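# Stuff washcloth into jar and put the lid on

## Task

Get all of the washcloth inside the jar (no part left hanging out), then shut the jar by fitting its lid on it.

## Robot and tools

Robot: two arms, left_arm and right_arm, each with a parallel two-finger gripper, mounted facing a table. Calibrated bases in the scene frame: left_arm at (-0.010, +0.450, 0) m, quat_wxyz (+1.000, 0, 0, +0.007); right_arm at (-0.061, -0.479, 0) m, quat_wxyz (+1.000, 0, 0, +0.024). A two-camera stand is fixed to the floor behind the arms. Loose objects may occasionally get nudged by an outside disturbance.

Frames. Scene frame: origin at table-top height halfway between the nominal bases, +x out over the table, +y toward left_arm, +z up. Arm names do not match left/right in images. Each arm reports its gripper position (m), quat_wxyz and velocities in its own base frame; fixed cameras and the table use the scene frame. Motion offsets are expressed in the axes of that arm's current Hand target (gripper frame): fingers point along +z, and they open and close along y. The reported gripper point sits between the pads when closed, about 2 cm behind the tips; closing pushes the tips roughly 10 mm farther along +z, mostly while the pads are more than 40 mm apart. Reported poses may be off by a few cm, worse at long reach.

Row layout (shared by execute_actions and move): a single list of 14 numbers covering both arms, each within [-1, 1]: left dx, dy, dz, rx, ry, rz, opening, then right dx, dy, dz, rx, ry, rz, opening. dx..rz are an offset (not a pose) from that arm's Hand target as it stood when the action or move began; 1.0 equals 0.6 m of travel or 180 degrees of turn, and rx, ry, rz form one rotation vector. Opening is absolute: +1 fully open (0.084 m), -1 closed. Sending 0 for an arm's six pose numbers re-commands its current Hand target; the opening number is always a command, so resend the present value to leave a gripper alone.

execute_actions(actions, cameras): actions is a list of actions; each action is up to 15 rows, one per 1/30 s step, and a short action repeats its last row for the remaining steps. Every row is measured from the start pose of that action, not from the row before; a new action starts from the updated Hand target, so repeating an offset keeps moving. An empty actions list returns status plus all camera images. cameras: list of names, ["all"], or []; an unknown name voids the call.

move(target, speed, blend, opening_speed, blocking, cameras): drives each gripper in a straight line toward the target. target is one 14-number row or a list of up to 15 rows, all offsets counted from the same starting Hand targets. speed in m/s, 0.002 to 1 (default 0.25), turn rate capped at twice that in rad/s; one value or one per target. blend in m rounds intermediate corners (0 = stop at each). opening_speed (at least 0.2 per second on the -1..+1 scale) ramps the fingers. Whole move capped at 10 s. No obstacle avoidance; faster moves lag and overshoot more and hit harder. Avoid paths passing close to an arm's own base. blocking=false returns after about 0.5 s while it keeps running. The result adds a move: line (done, off_target, moving, held, fault) and limits (paced = clipped, held = steps withheld).

wait(seconds 0 to 10): scene runs, arms keep their last command. stop: brakes a running move. zoom_image(camera, region [x0,y0,x1,y1] pixels, at most 504x504): closer look at the latest image of cam_head_left, cam_head_right, cam_high, cam_low, cam_left_wrist or cam_right_wrist (each 672x504). clear_fault(arm): clears a reported torque fault on left_arm or right_arm. finished_scene(scene): ends the scene, irreversibly; the goal must hold with the robot hands-off.

Controller behaviour: each step the commanded pose is clipped to within 70 mm and 16 degrees of the measured gripper; Hand target in results is that clipped command and the base of the next offsets. Grippers often stop short; a later command, even all zeros, re-asks, or send the remaining gap as an offset. To stop pressing on something, command the target back behind the gripper. A clearance check blocks commands bringing the arms too close, but not always; any moderate collision between arms can fail the scene, including a gripper closing on the other's fingers.

Results: positions, quats, velocities, Joint positions (last value = finger opening in m), joint torques (include gravity, offset and noisy), grip_measured (same scale as opening), Tool commands, motor temperatures, Wrist depth 7x7 grids in mm (172 to 3000, '-' = no reading), and step positions for action calls. "within noise" means the arm is still.

Gripping: hold by commanding an opening clearly below grip_measured; lower squeezes harder, up to about 24 N per pad. Fast closes can squeeze too hard.

Faults and heat: contact torque reaching limits (waist 44.7, shoulder 42.4, elbow 36.4, forearm roll 20.1, wrist pitch 12.1, wrist roll 12.7 N m), 1 s at a torque limit, or long overload stops the arm until clear_fault. Holding loads, stretching out or pushing unreachable poses heats motors; MOTOR HOT appears at 65 °C, brakes lock at 80 °C for 30-60 s or more. Joint ranges (rad): waist ±6.283, shoulder ±2.304, elbow -4.224 to 0.061 (straight -2.803), forearm roll ±6.283, wrist pitch ±2.164, wrist roll ±6.283.

Avoid: dropping things or releasing moving parts, anything leaving the table, slams, hard pushes, striking fixed or heavy objects, and any arm stop. Thinking time counts as robot time; smooth, low-effort motion helps.

Each tool is called after ">>>" as name(argument=value, ...) on one line, values as JSON.

## Session

>>> execute_actions(actions=[])

Scene clock: 0.00 s.
left_arm: end_effector_position=(+0.6252, -0.0564, +0.1211) grip_measured=+1.00 end_effector_quat_wxyz=(-0.097, +0.217, +0.970, +0.057) | right_arm: end_effector_position=(+0.2891, +0.4885, +0.1689) grip_measured=+1.00 end_effector_quat_wxyz=(-0.451, -0.519, +0.712, -0.141)
Joint positions: left_arm=[-0.14 -0.873 -1.505 0.175 -0.824 -2.973 0.084] | right_arm=[1.009 -1.208 -1.986 0.064 -1.76 2.869 0.084]
Joint velocities: within noise
Joint torques (N m): no reading
Motor temperatures (°C): left_arm=[34 34 31 31 37 36] | right_arm=[34 27 38 32 32 36]
Wrist depth (mm): cam_left_wrist=[272 277 280 283 284 287 289 / 267 270 271 274 276 279 282 / 260 262 264 267 269 271 273 / 254 256 258 260 263 265 267 / 248 250 253 255 256 258 261 / 243 244 246 248 250 252 254 / 237 239 240 242 244 246 248] | cam_right_wrist=[697 775 872 586 581 2749 2414 / 577 628 685 625 799 2782 2414 / 485 523 566 606 655 746 2356 / 423 450 481 517 558 606 665 / 372 394 417 444 474 508 548 / 335 352 370 386 403 434 463 / 298 310 327 343 361 381 406]
Hand target: left_arm +0.6252, -0.0564, +0.1211; -0.097, +0.217, +0.970, +0.057 | right_arm +0.2891, +0.4885, +0.1689; -0.451, -0.519, +0.712, -0.141
Tool commands: left_gripper/opening=+1.0 right_gripper/opening=+1.0

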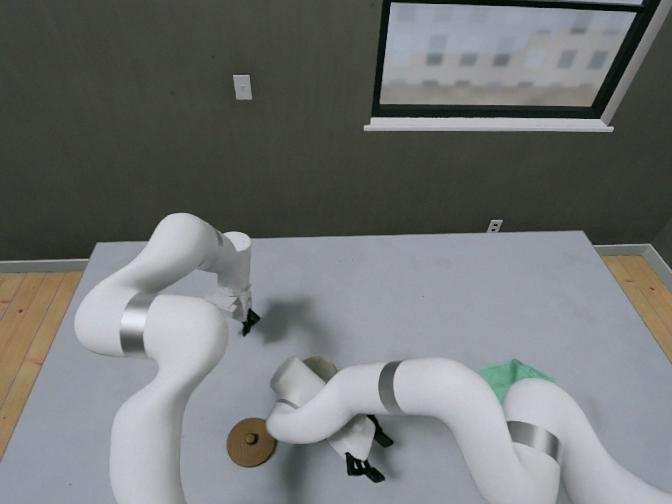

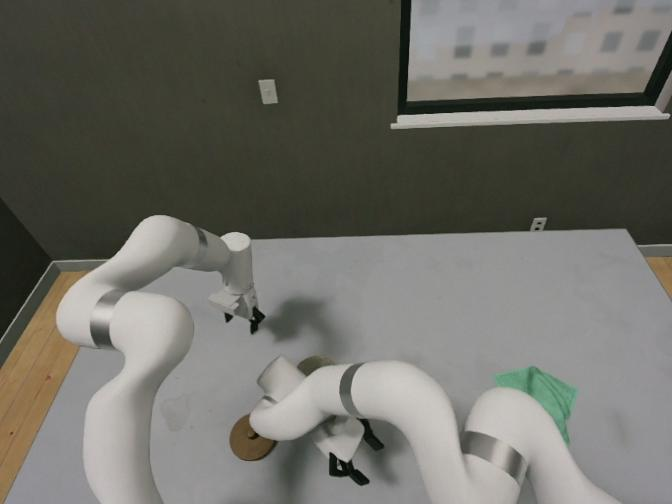

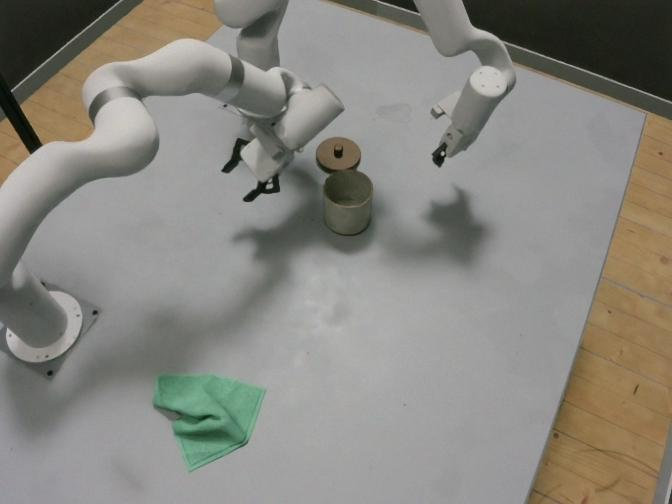

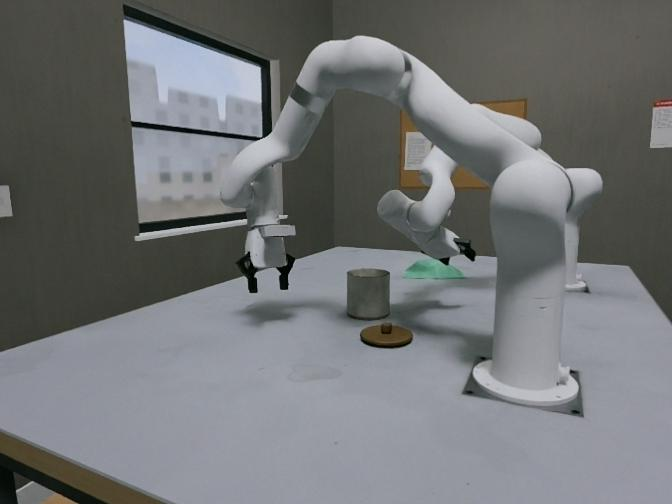

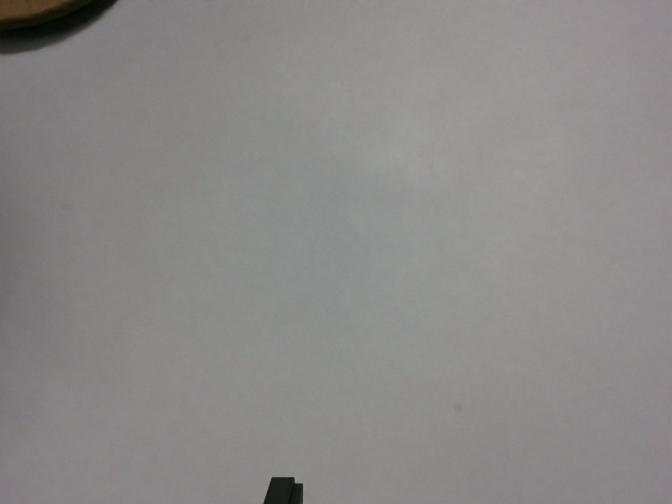

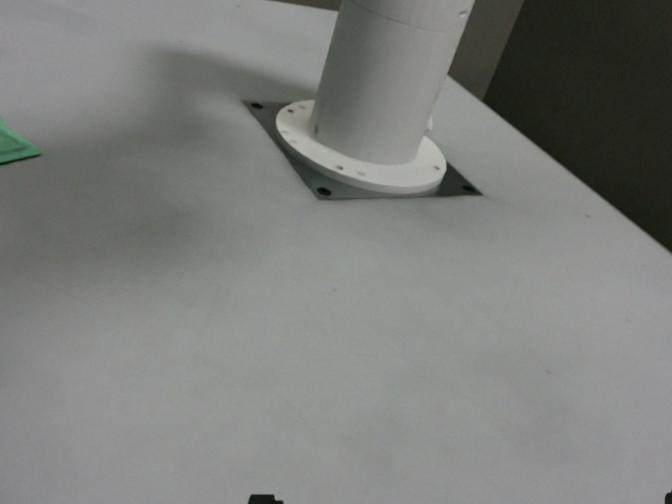

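>>> move(target=[[0.1937, -0.0582, -0.4395, -0.0856, -0.0503, 0.8555, 1, 0.8495, -0.5002, 0.274, 0.3443, -0.1077, -0.5436, 1], [0.4237, -0.4263, -0.4152, -0.0856, -0.0503, 0.8555, 1, 0.8495, -0.5002, 0.274, 0.3443, -0.1077, -0.5436, 1]], speed=[0.32, 0.25], blend=[0.03, 0], cameras=["all"])

Scene clock: 62.60 s.
left_arm: end_effector_position=(+0.3299, -0.2203, +0.4005) grip_measured=+1.00 end_effector_quat_wxyz=(+0.001, +1.000, +0.000, +0.000) | right_arm: end_effector_position=(+0.4399, -0.0600, +0.3997) grip_measured=+1.00 end_effector_quat_wxyz=(+0.000, +1.000, +0.000, +0.000)
Joint positions: left_arm=[-0.588 0.109 -0.884 -0.001 -0.992 -0.588 0.084] | right_arm=[-0.136 -0.015 -1.001 0 -0.986 -0.136 0.084]
Joint torques (N m): left_arm=[-7.34 21.95 -9.55 2.86 -2.08 -2.08] | right_arm=[-10.74 7.18 -27.77 4.15 -2.39 -1.01]
Wrist depth (mm): cam_left_wrist=[528 529 526 524 522 521 519 / 529 527 528 525 523 456 521 / 530 528 527 527 520 517 519 / 530 532 528 527 525 495 519 / 531 531 510 526 523 524 522 / 533 530 512 527 525 525 520 / 533 530 529 529 526 524 524] | cam_right_wrist=[518 520 519 519 521 521 522 / 519 519 519 520 522 522 523 / 520 520 516 519 523 523 524 / 520 521 512 491 523 524 524 / 520 522 490 491 524 526 525 / 521 523 517 525 527 527 528 / 522 523 525 526 526 528 528]
Hand target: left_arm +0.3298, -0.2203, +0.4005; +0.001, +1.000, +0.000, +0.000 | right_arm +0.4399, -0.0600, +0.3997; +0.000, +1.000, +0.000, +0.000
Off the commanded pose: left_arm 0.000 m, 0 deg | right_arm 0.000 m, 0 deg.
move: done

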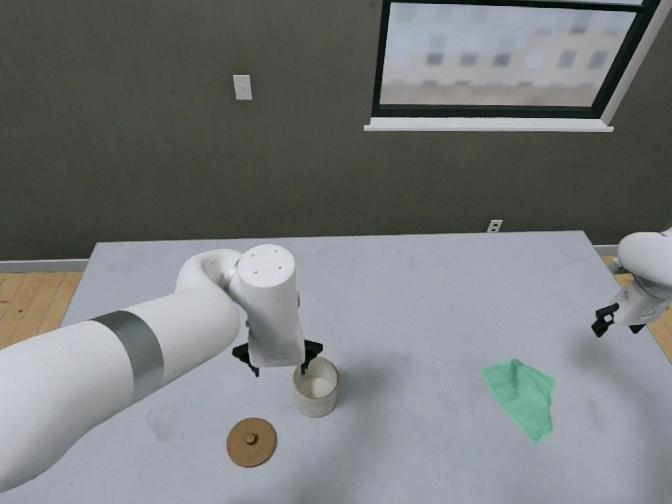

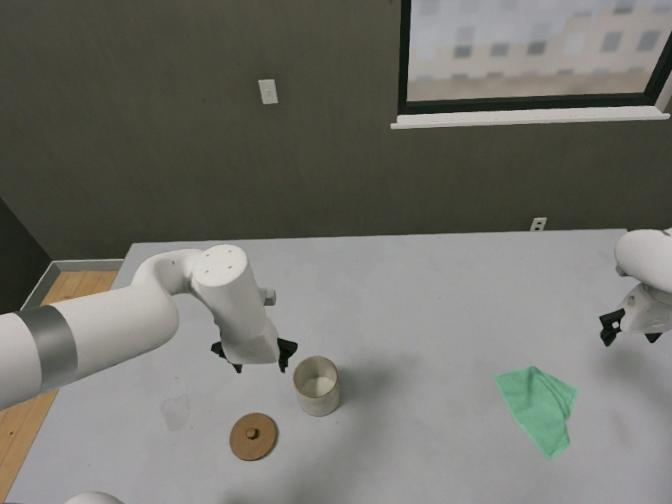

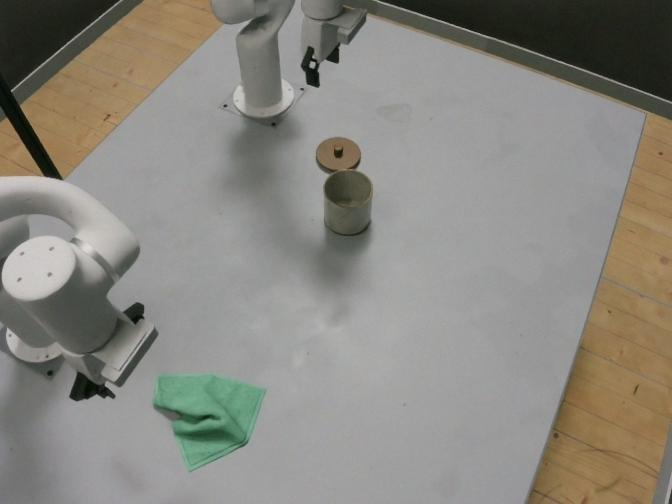

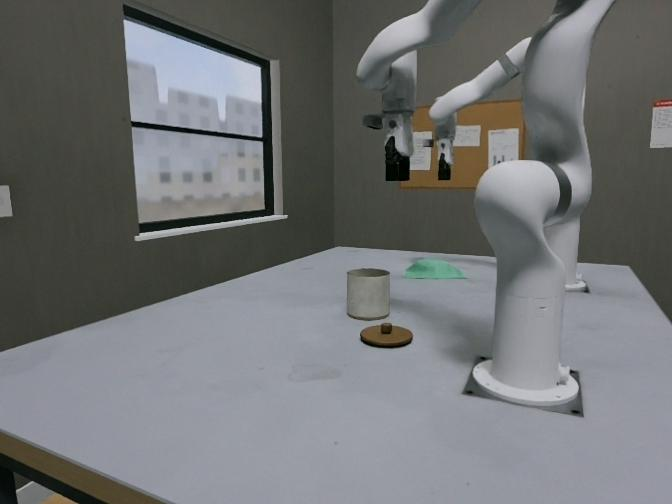

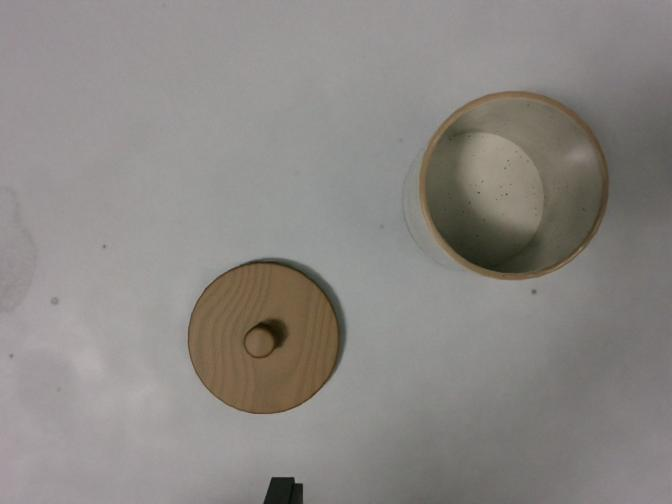

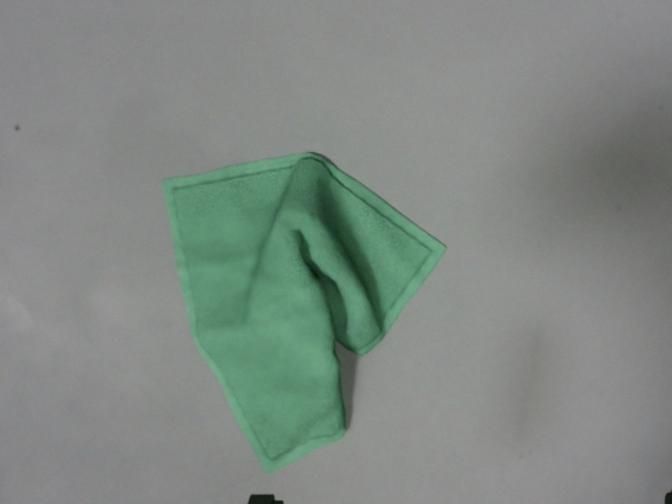

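>>> zoom_image(camera="cam_right_wrist", region=[130, 120, 480, 490])

>>> zoom_image(camera="cam_high", region=[130, 350, 290, 490])

>>> zoom_image(camera="cam_low", region=[390, 240, 480, 300])

Scaled by 1.362 from the camera's 672x504 image, which has a finer 960x720 frame.

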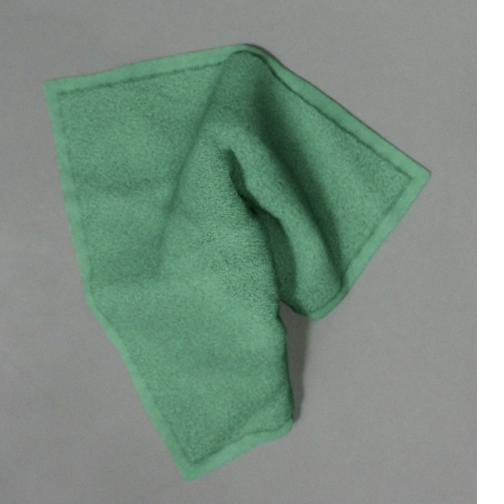

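Scaled by 3.150 from the camera's 672x504 image, which has a finer 960x720 frame.

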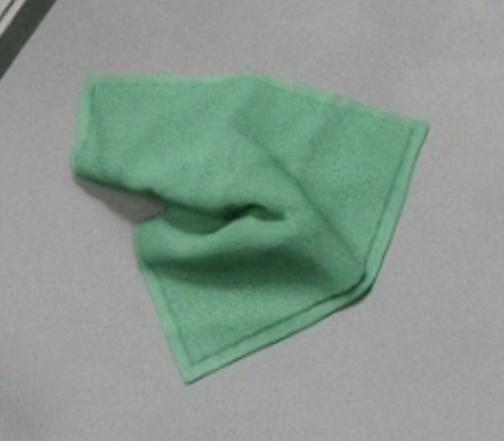

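Scaled by 5.600 from the camera's 672x504 image, which has a finer 960x720 frame.

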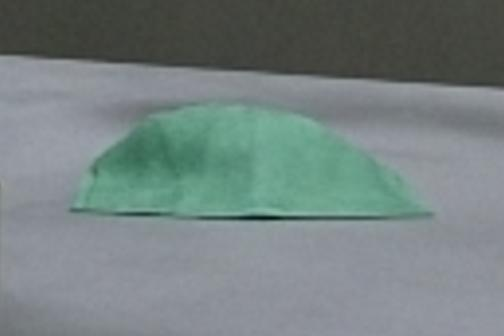

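>>> move(target=[-0.002, -0.1782, 0.4675, 0, 0, 0, 1, 0.0835, -0.0725, 0.4662, 0, 0, 0, 1], speed=0.2, cameras=["all"])

>>> zoom_image(camera="cam_high", region=[110, 310, 290, 490])

>>> zoom_image(camera="cam_low", region=[340, 240, 480, 360])

Scene clock: 130.10 s.
left_arm: end_effector_position=(+0.3289, -0.1137, +0.1199) grip_measured=+1.00 end_effector_quat_wxyz=(+0.001, +1.000, +0.000, +0.000) | right_arm: end_effector_position=(+0.4902, -0.0165, +0.1200) grip_measured=+1.00 end_effector_quat_wxyz=(+0.000, +1.000, +0.000, +0.000)
Joint positions: left_arm=[-0.332 -0.256 -0.501 -0.003 -0.244 -0.329 0.084] | right_arm=[-0.034 -0.514 -0.898 0.001 -0.383 -0.034 0.084]
Joint torques (N m): left_arm=[9.69 10.71 -18.93 -1.78 2.63 2.29] | right_arm=[10.59 14.39 -22.43 -1.83 2.18 0.99]
Wrist depth (mm): cam_left_wrist=[248 248 246 246 245 244 243 / 249 248 247 246 246 245 244 / 249 248 248 247 246 245 245 / 250 249 248 248 247 245 245 / 250 249 249 231 229 229 245 / 250 250 249 231 229 229 246 / 251 250 250 231 207 229 247] | cam_right_wrist=[240 241 241 241 242 242 242 / 241 241 241 242 242 242 243 / 241 241 242 239 240 243 243 / 242 237 237 235 228 243 244 / 243 237 237 192 198 239 245 / 243 239 236 187 194 239 241 / 244 241 230 188 190 237 246]
Hand target: left_arm +0.3289, -0.1137, +0.1199; +0.001, +1.000, +0.000, +0.000 | right_arm +0.4902, -0.0165, +0.1200; +0.000, +1.000, +0.000, +0.000
Off the commanded pose: left_arm 0.000 m, 0 deg | right_arm 0.000 m, 0 deg.
move: done

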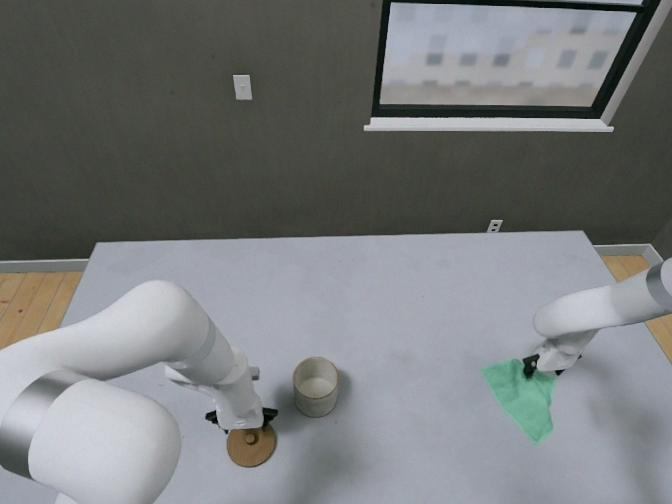

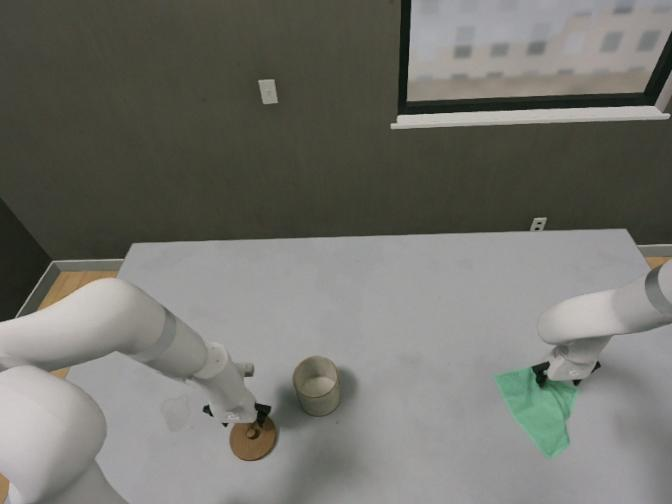

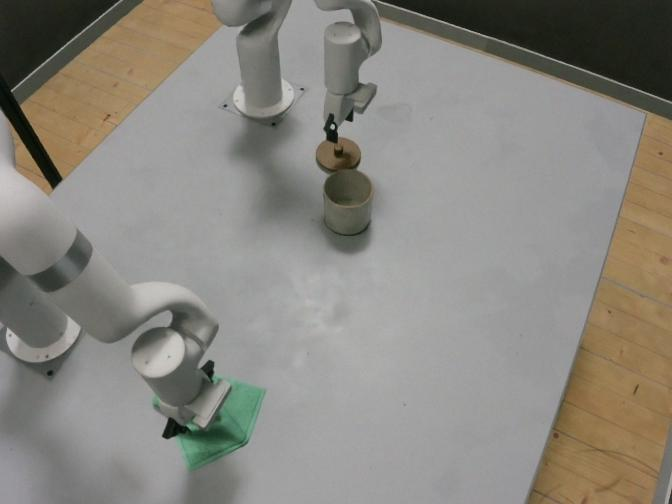

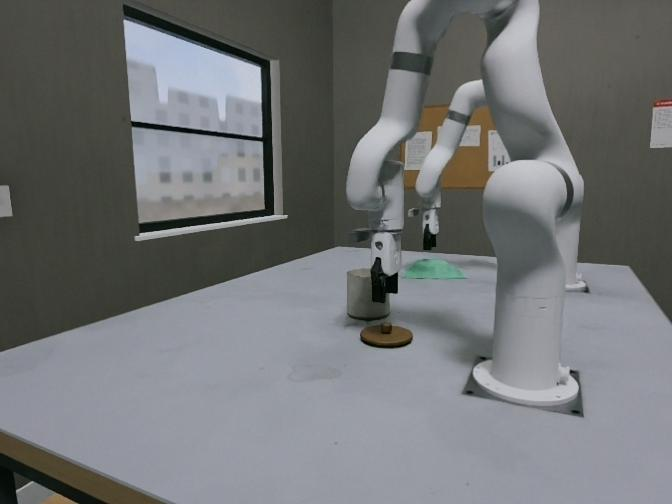

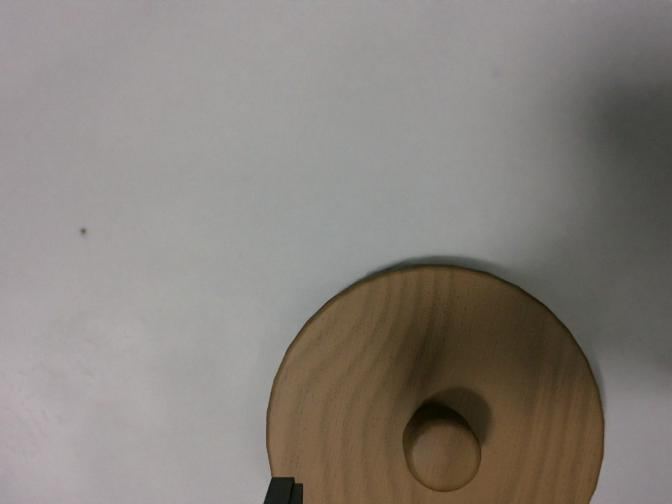

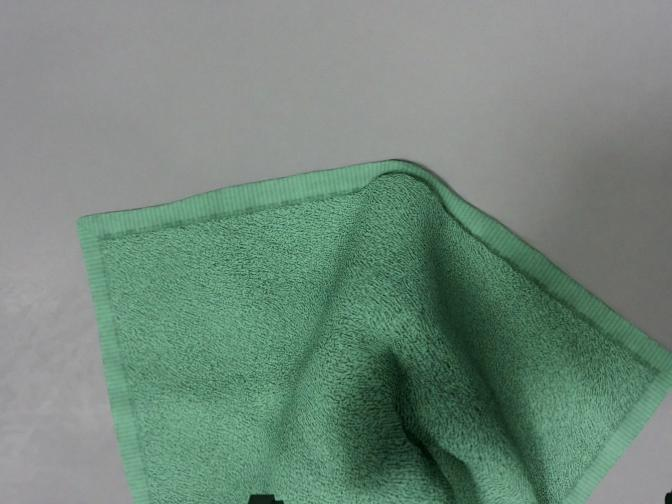

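Scaled by 2.800 from the camera's 672x504 image, which has a finer 960x720 frame.

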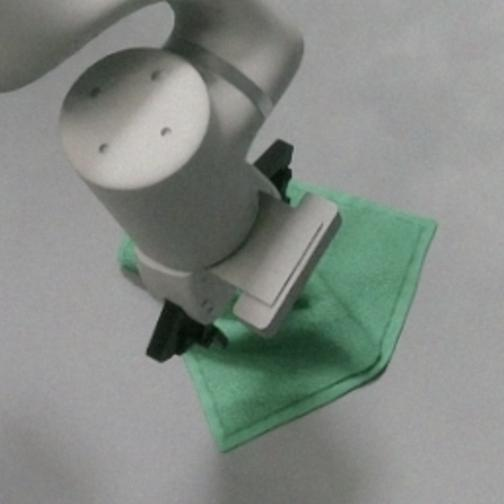

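Scaled by 3.600 from the camera's 672x504 image, which has a finer 960x720 frame.

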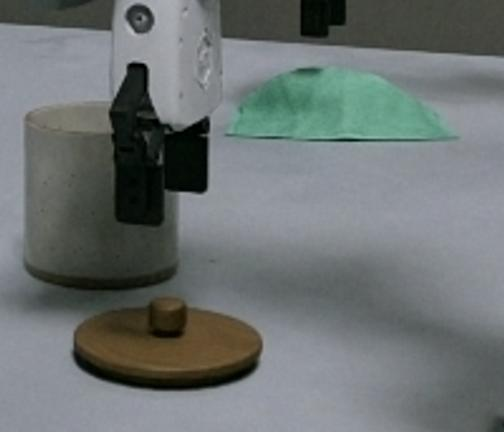

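>>> move(target=[[-0.005, 0, 0.1, 0, 0, 0, 1, 0, -0.02, 0.14, 0, 0, 0, 1], [-0.005, 0, 0.1, 0, 0, 0, 0.0, 0, -0.02, 0.14, 0, 0, 0, -1]], speed=0.08, opening_speed=1.2, cameras=["cam_high", "cam_low", "cam_left_wrist", "cam_right_wrist"])

>>> zoom_image(camera="cam_high", region=[110, 310, 290, 490])

>>> zoom_image(camera="cam_low", region=[340, 240, 480, 360])

Scene clock: 159.57 s.
left_arm: end_effector_position=(+0.3259, -0.1137, +0.0599) grip_measured=-0.01 end_effector_quat_wxyz=(+0.001, +1.000, +0.000, +0.000) | right_arm: end_effector_position=(+0.4903, -0.0045, +0.0360) grip_measured=-0.60 end_effector_quat_wxyz=(+0.000, +1.000, +0.000, +0.000)
Joint positions: left_arm=[-0.335 -0.433 -0.508 -0.011 -0.073 -0.324 0.044] | right_arm=[-0.009 -0.697 -0.918 0.001 -0.221 -0.01 0.018]
Joint torques (N m): left_arm=[5.26 9.94 -14.39 -3.07 2.35 2.26] | right_arm=[10.72 16.17 -19.65 -1.9 2.01 1.07]
Wrist depth (mm): cam_left_wrist=[189 188 187 186 186 185 184 / 188 188 187 187 186 185 185 / 189 188 188 187 186 186 186 / 189 189 188 188 187 186 185 / 190 189 188 - - - 186 / 190 189 189 - - - - / 190 190 189 - - - -] | cam_right_wrist=[- - - - - - - / - - - - - - - / - - - - - - - / - - - - - - - / - - - - - - - / - - - - - - - / - - - - - - -]
Hand target: left_arm +0.3259, -0.1137, +0.0599; +0.001, +1.000, +0.000, +0.000 | right_arm +0.4903, -0.0045, +0.0360; +0.000, +1.000, +0.000, +0.000
Off the commanded pose: left_arm 0.000 m, 0 deg | right_arm 0.000 m, 0 deg.
move: done
Images, in order (width x height): cam_high 672x504, cam_low 672x504, cam_left_wrist 672x504, cam_right_wrist 672x504.

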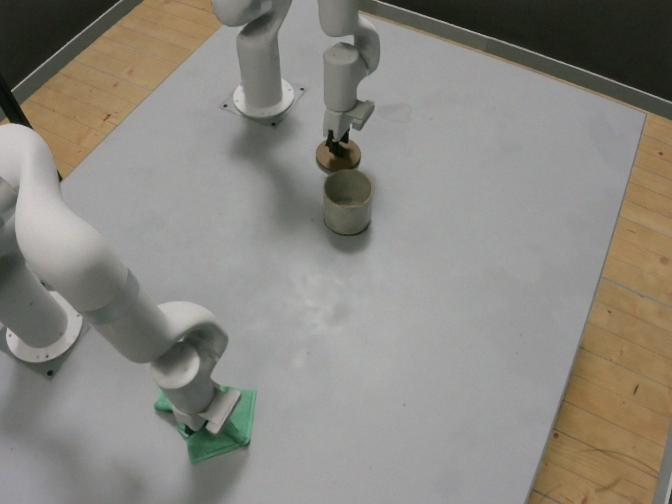

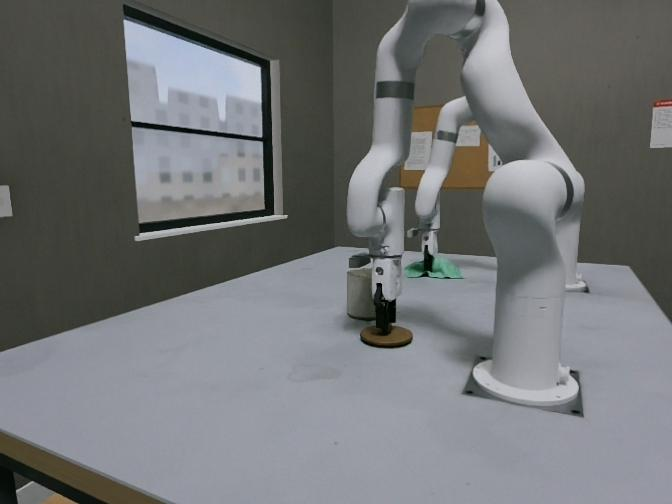

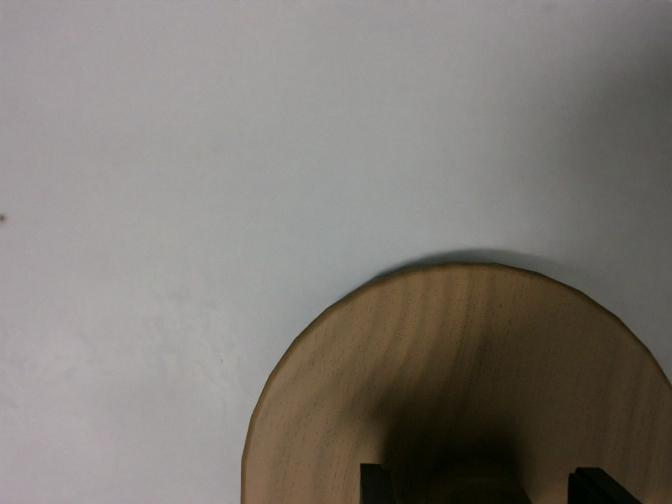

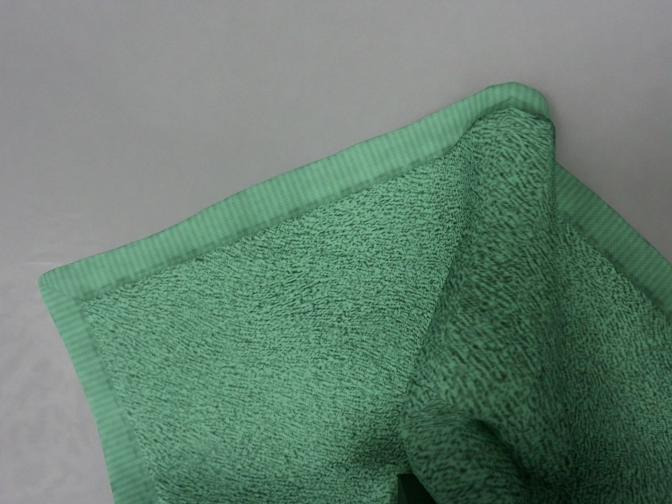

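Scaled by 2.800 from the camera's 672x504 image, which has a finer 960x720 frame.

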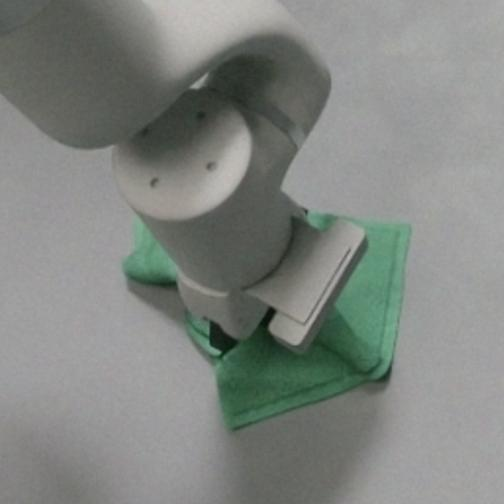

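Scaled by 3.600 from the camera's 672x504 image, which has a finer 960x720 frame.

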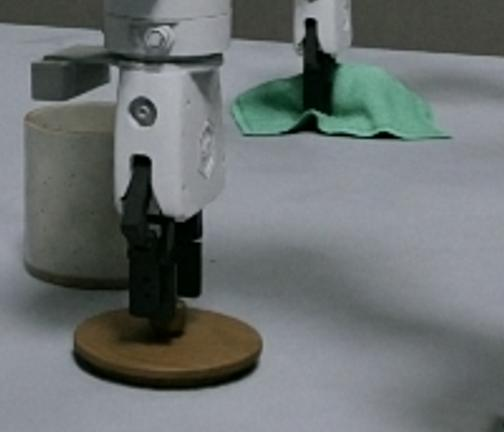

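>>> move(target=[0, 0, 0.0290, 0, 0, 0, 0.0, 0, 0, -0.44, 0, 0, 0, -1], speed=0.1, cameras=["all"])

>>> zoom_image(camera="cam_low", region=[350, 180, 470, 360])

>>> zoom_image(camera="cam_high", region=[110, 310, 290, 490])

>>> zoom_image(camera="cam_head_left", region=[450, 280, 630, 460])

Scene clock: 170.43 s.
left_arm: end_effector_position=(+0.3260, -0.1138, +0.0425) grip_measured=-0.01 end_effector_quat_wxyz=(+0.000, +1.000, +0.000, +0.000) end_effector_velocity=(+0.000, +0.000, +0.000) end_effector_angular_velocity=(+0.000, +0.000, -0.001) | right_arm: end_effector_position=(+0.4901, -0.0045, +0.3000) grip_measured=-0.61 end_effector_quat_wxyz=(+0.000, +1.000, +0.000, +0.000)
Joint positions: left_arm=[-0.335 -0.488 -0.517 -0.024 -0.028 -0.311 0.044] | right_arm=[-0.009 -0.22 -0.993 0 -0.772 -0.009 0.017]
Joint velocities: left_arm=[-0.001 0 0 -0.005 0 0.005 0] | right_arm=[within noise]
Joint torques (N m): left_arm=[-1.91 9.05 -14.15 -3.34 2.77 1.93] | right_arm=[-5.81 39.05 -26.62 -1.43 -2.47 1.12]
Wrist depth (mm): cam_left_wrist=[- - - - - - - / - - - - - - - / - - - - - - - / 172 - - - - - - / 172 - - - - - - / 172 - - - - - - / 173 172 - - - - -] | cam_right_wrist=[419 419 419 421 421 423 423 / 419 419 421 421 422 422 424 / 420 421 421 - - 424 424 / 421 422 421 - - 424 424 / 421 423 - - - 426 425 / 421 422 - - - 426 426 / 423 423 - - - 426 428]
Hand target: left_arm +0.3260, -0.1137, +0.0425; +0.001, +1.000, +0.000, +0.000 | right_arm +0.4901, -0.0045, +0.3000; +0.000, +1.000, +0.000, +0.000
Off the commanded pose: left_arm 0.000 m, 0 deg | right_arm 0.000 m, 0 deg.
move: done

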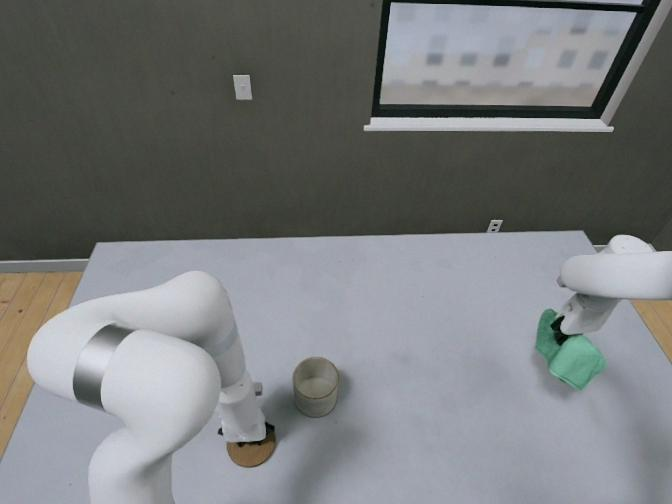

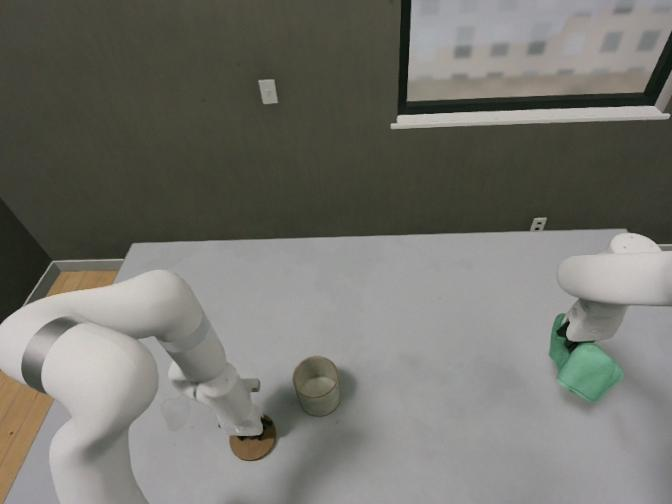

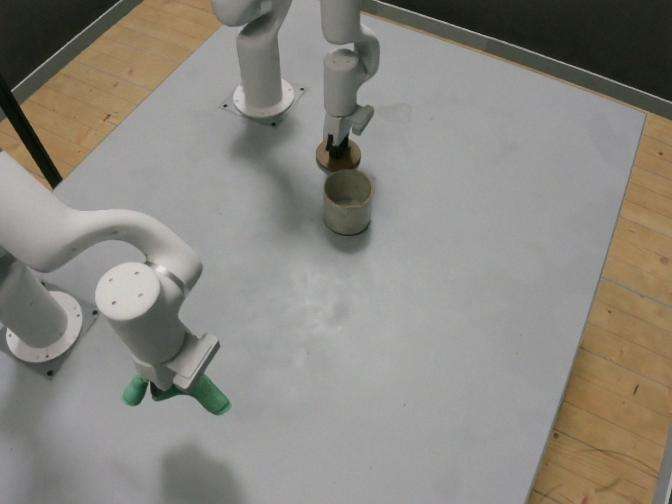

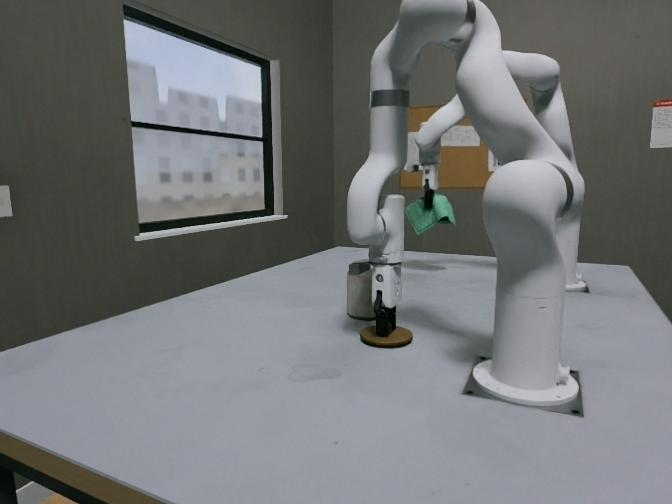

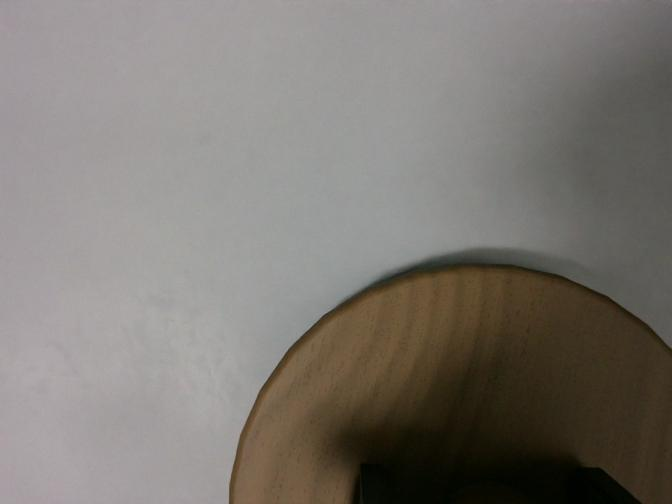

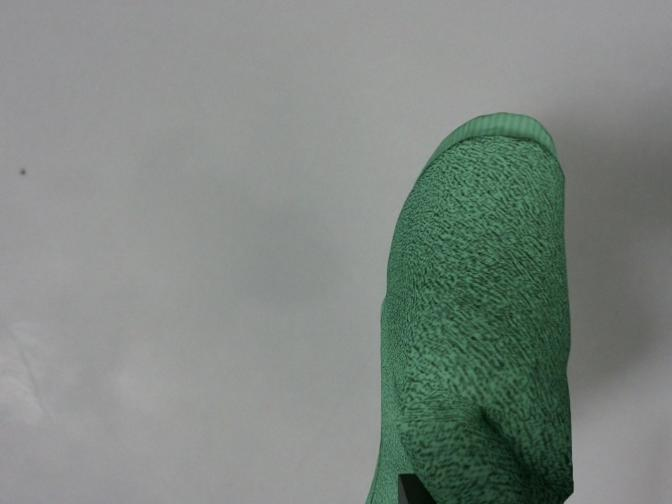

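Scaled by 2.800 from the camera's 672x504 image, which has a finer 960x720 frame.

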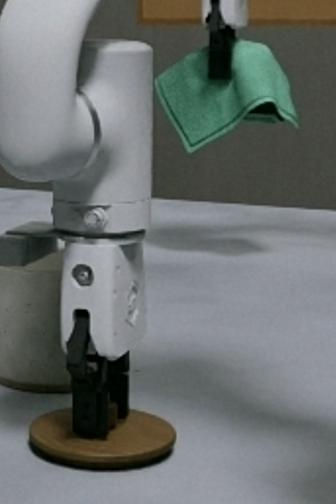

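Scaled by 2.800 from the camera's 672x504 image, which has a finer 960x720 frame.

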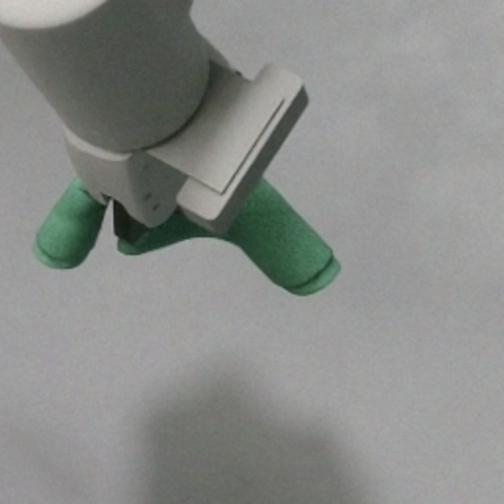

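Scaled by 2.800 from the camera's 672x504 image, which has a finer 960x720 frame.

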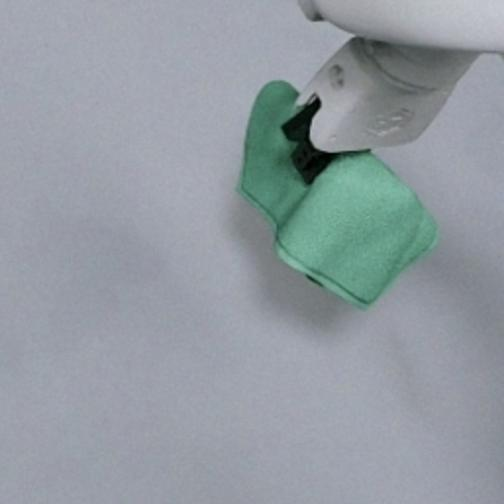

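>>> move(target=[[0, 0, 0.0058, 0, 0, 0, 0.0, 0, 0, 0.4317, 0, 0, 0, -1], [0, 0, 0.0058, 0, 0, 0, -0.85, 0, 0, 0.4317, 0, 0, 0, 0.5]], speed=0.12, opening_speed=1.2, cameras=["cam_high", "cam_low", "cam_right_wrist"])

>>> zoom_image(camera="cam_low", region=[350, 220, 490, 360])

>>> zoom_image(camera="cam_high", region=[110, 310, 290, 490])

Scene clock: 217.97 s.
left_arm: end_effector_position=(+0.3260, -0.1138, +0.0390) grip_measured=-0.08 end_effector_quat_wxyz=(+0.001, +1.000, +0.000, +0.000) | right_arm: end_effector_position=(+0.4903, -0.0045, +0.0410) grip_measured=+0.49 end_effector_quat_wxyz=(+0.000, +1.000, +0.000, +0.000)
Joint positions: left_arm=[-0.335 -0.499 -0.519 -0.039 -0.019 -0.296 0.041] | right_arm=[-0.009 -0.685 -0.916 0.001 -0.23 -0.01 0.065]
Joint torques (N m): left_arm=[7.78 -0.2 1.12 -3.1 7.14 1.47] | right_arm=[10.04 21.12 -18.53 1.7 0.9 -0.53]
Wrist depth (mm): cam_left_wrist=[- - - - - - - / - - - - - - - / - - - - - - - / - - - - - - - / - - - - - - - / - - - - - - - / - - - - - - -] | cam_right_wrist=[- - - - - - - / - - - - - - - / - - - - - - - / - - - - - - - / - - - - - - - / - - - - - - - / - - - - - - -]
Hand target: left_arm +0.3260, -0.1138, +0.0390; +0.001, +1.000, +0.000, +0.000 | right_arm +0.4903, -0.0045, +0.0410; +0.000, +1.000, +0.000, +0.000
Off the commanded pose: left_arm 0.000 m, 0 deg | right_arm 0.000 m, 0 deg.
move: done
Images, in order (width x height): cam_high 672x504, cam_low 672x504, cam_right_wrist 672x504.

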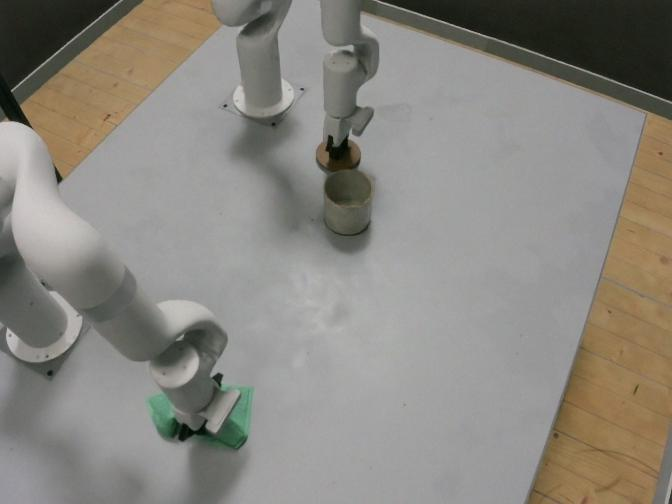

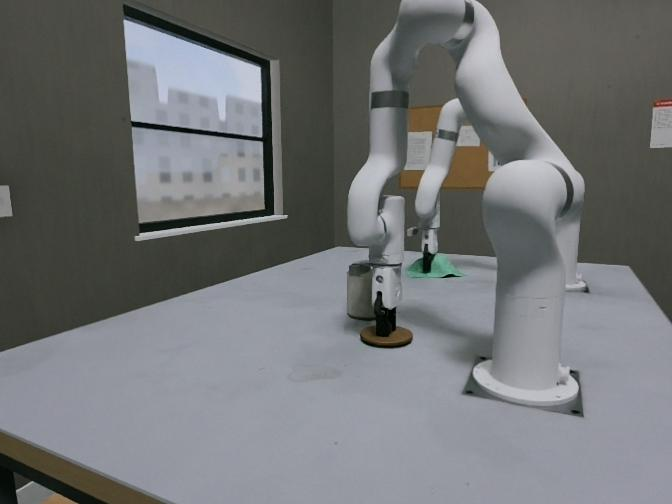

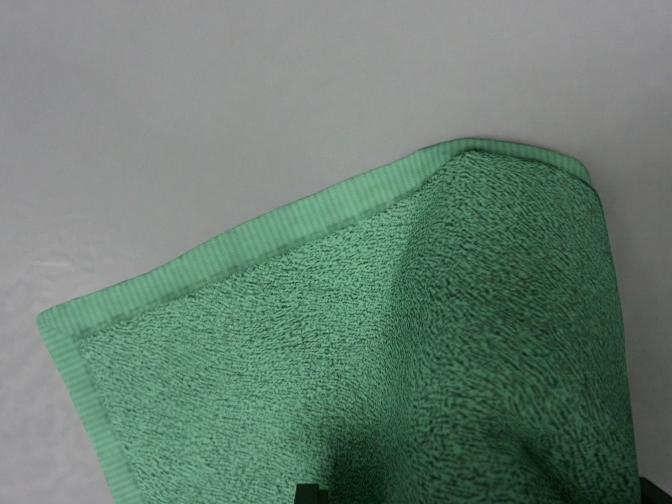

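Scaled by 3.600 from the camera's 672x504 image, which has a finer 960x720 frame.

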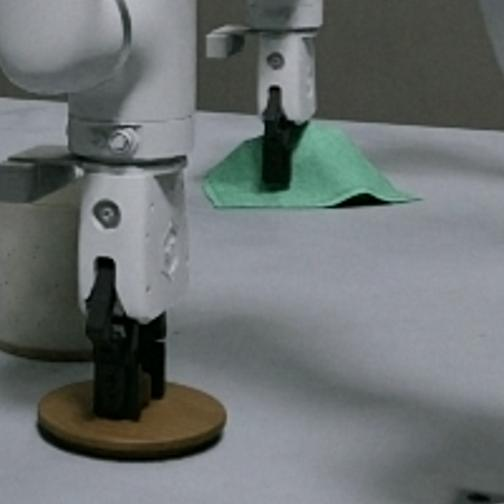

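Scaled by 2.800 from the camera's 672x504 image, which has a finer 960x720 frame.

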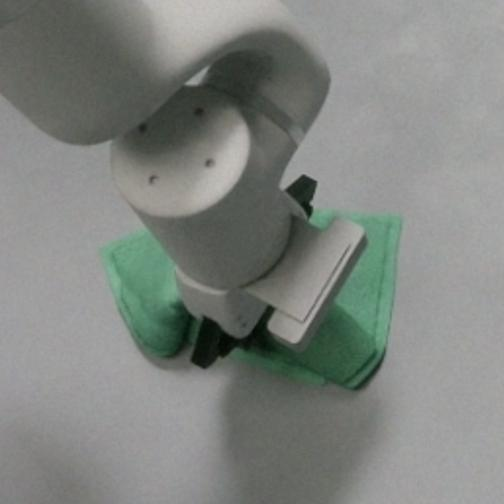

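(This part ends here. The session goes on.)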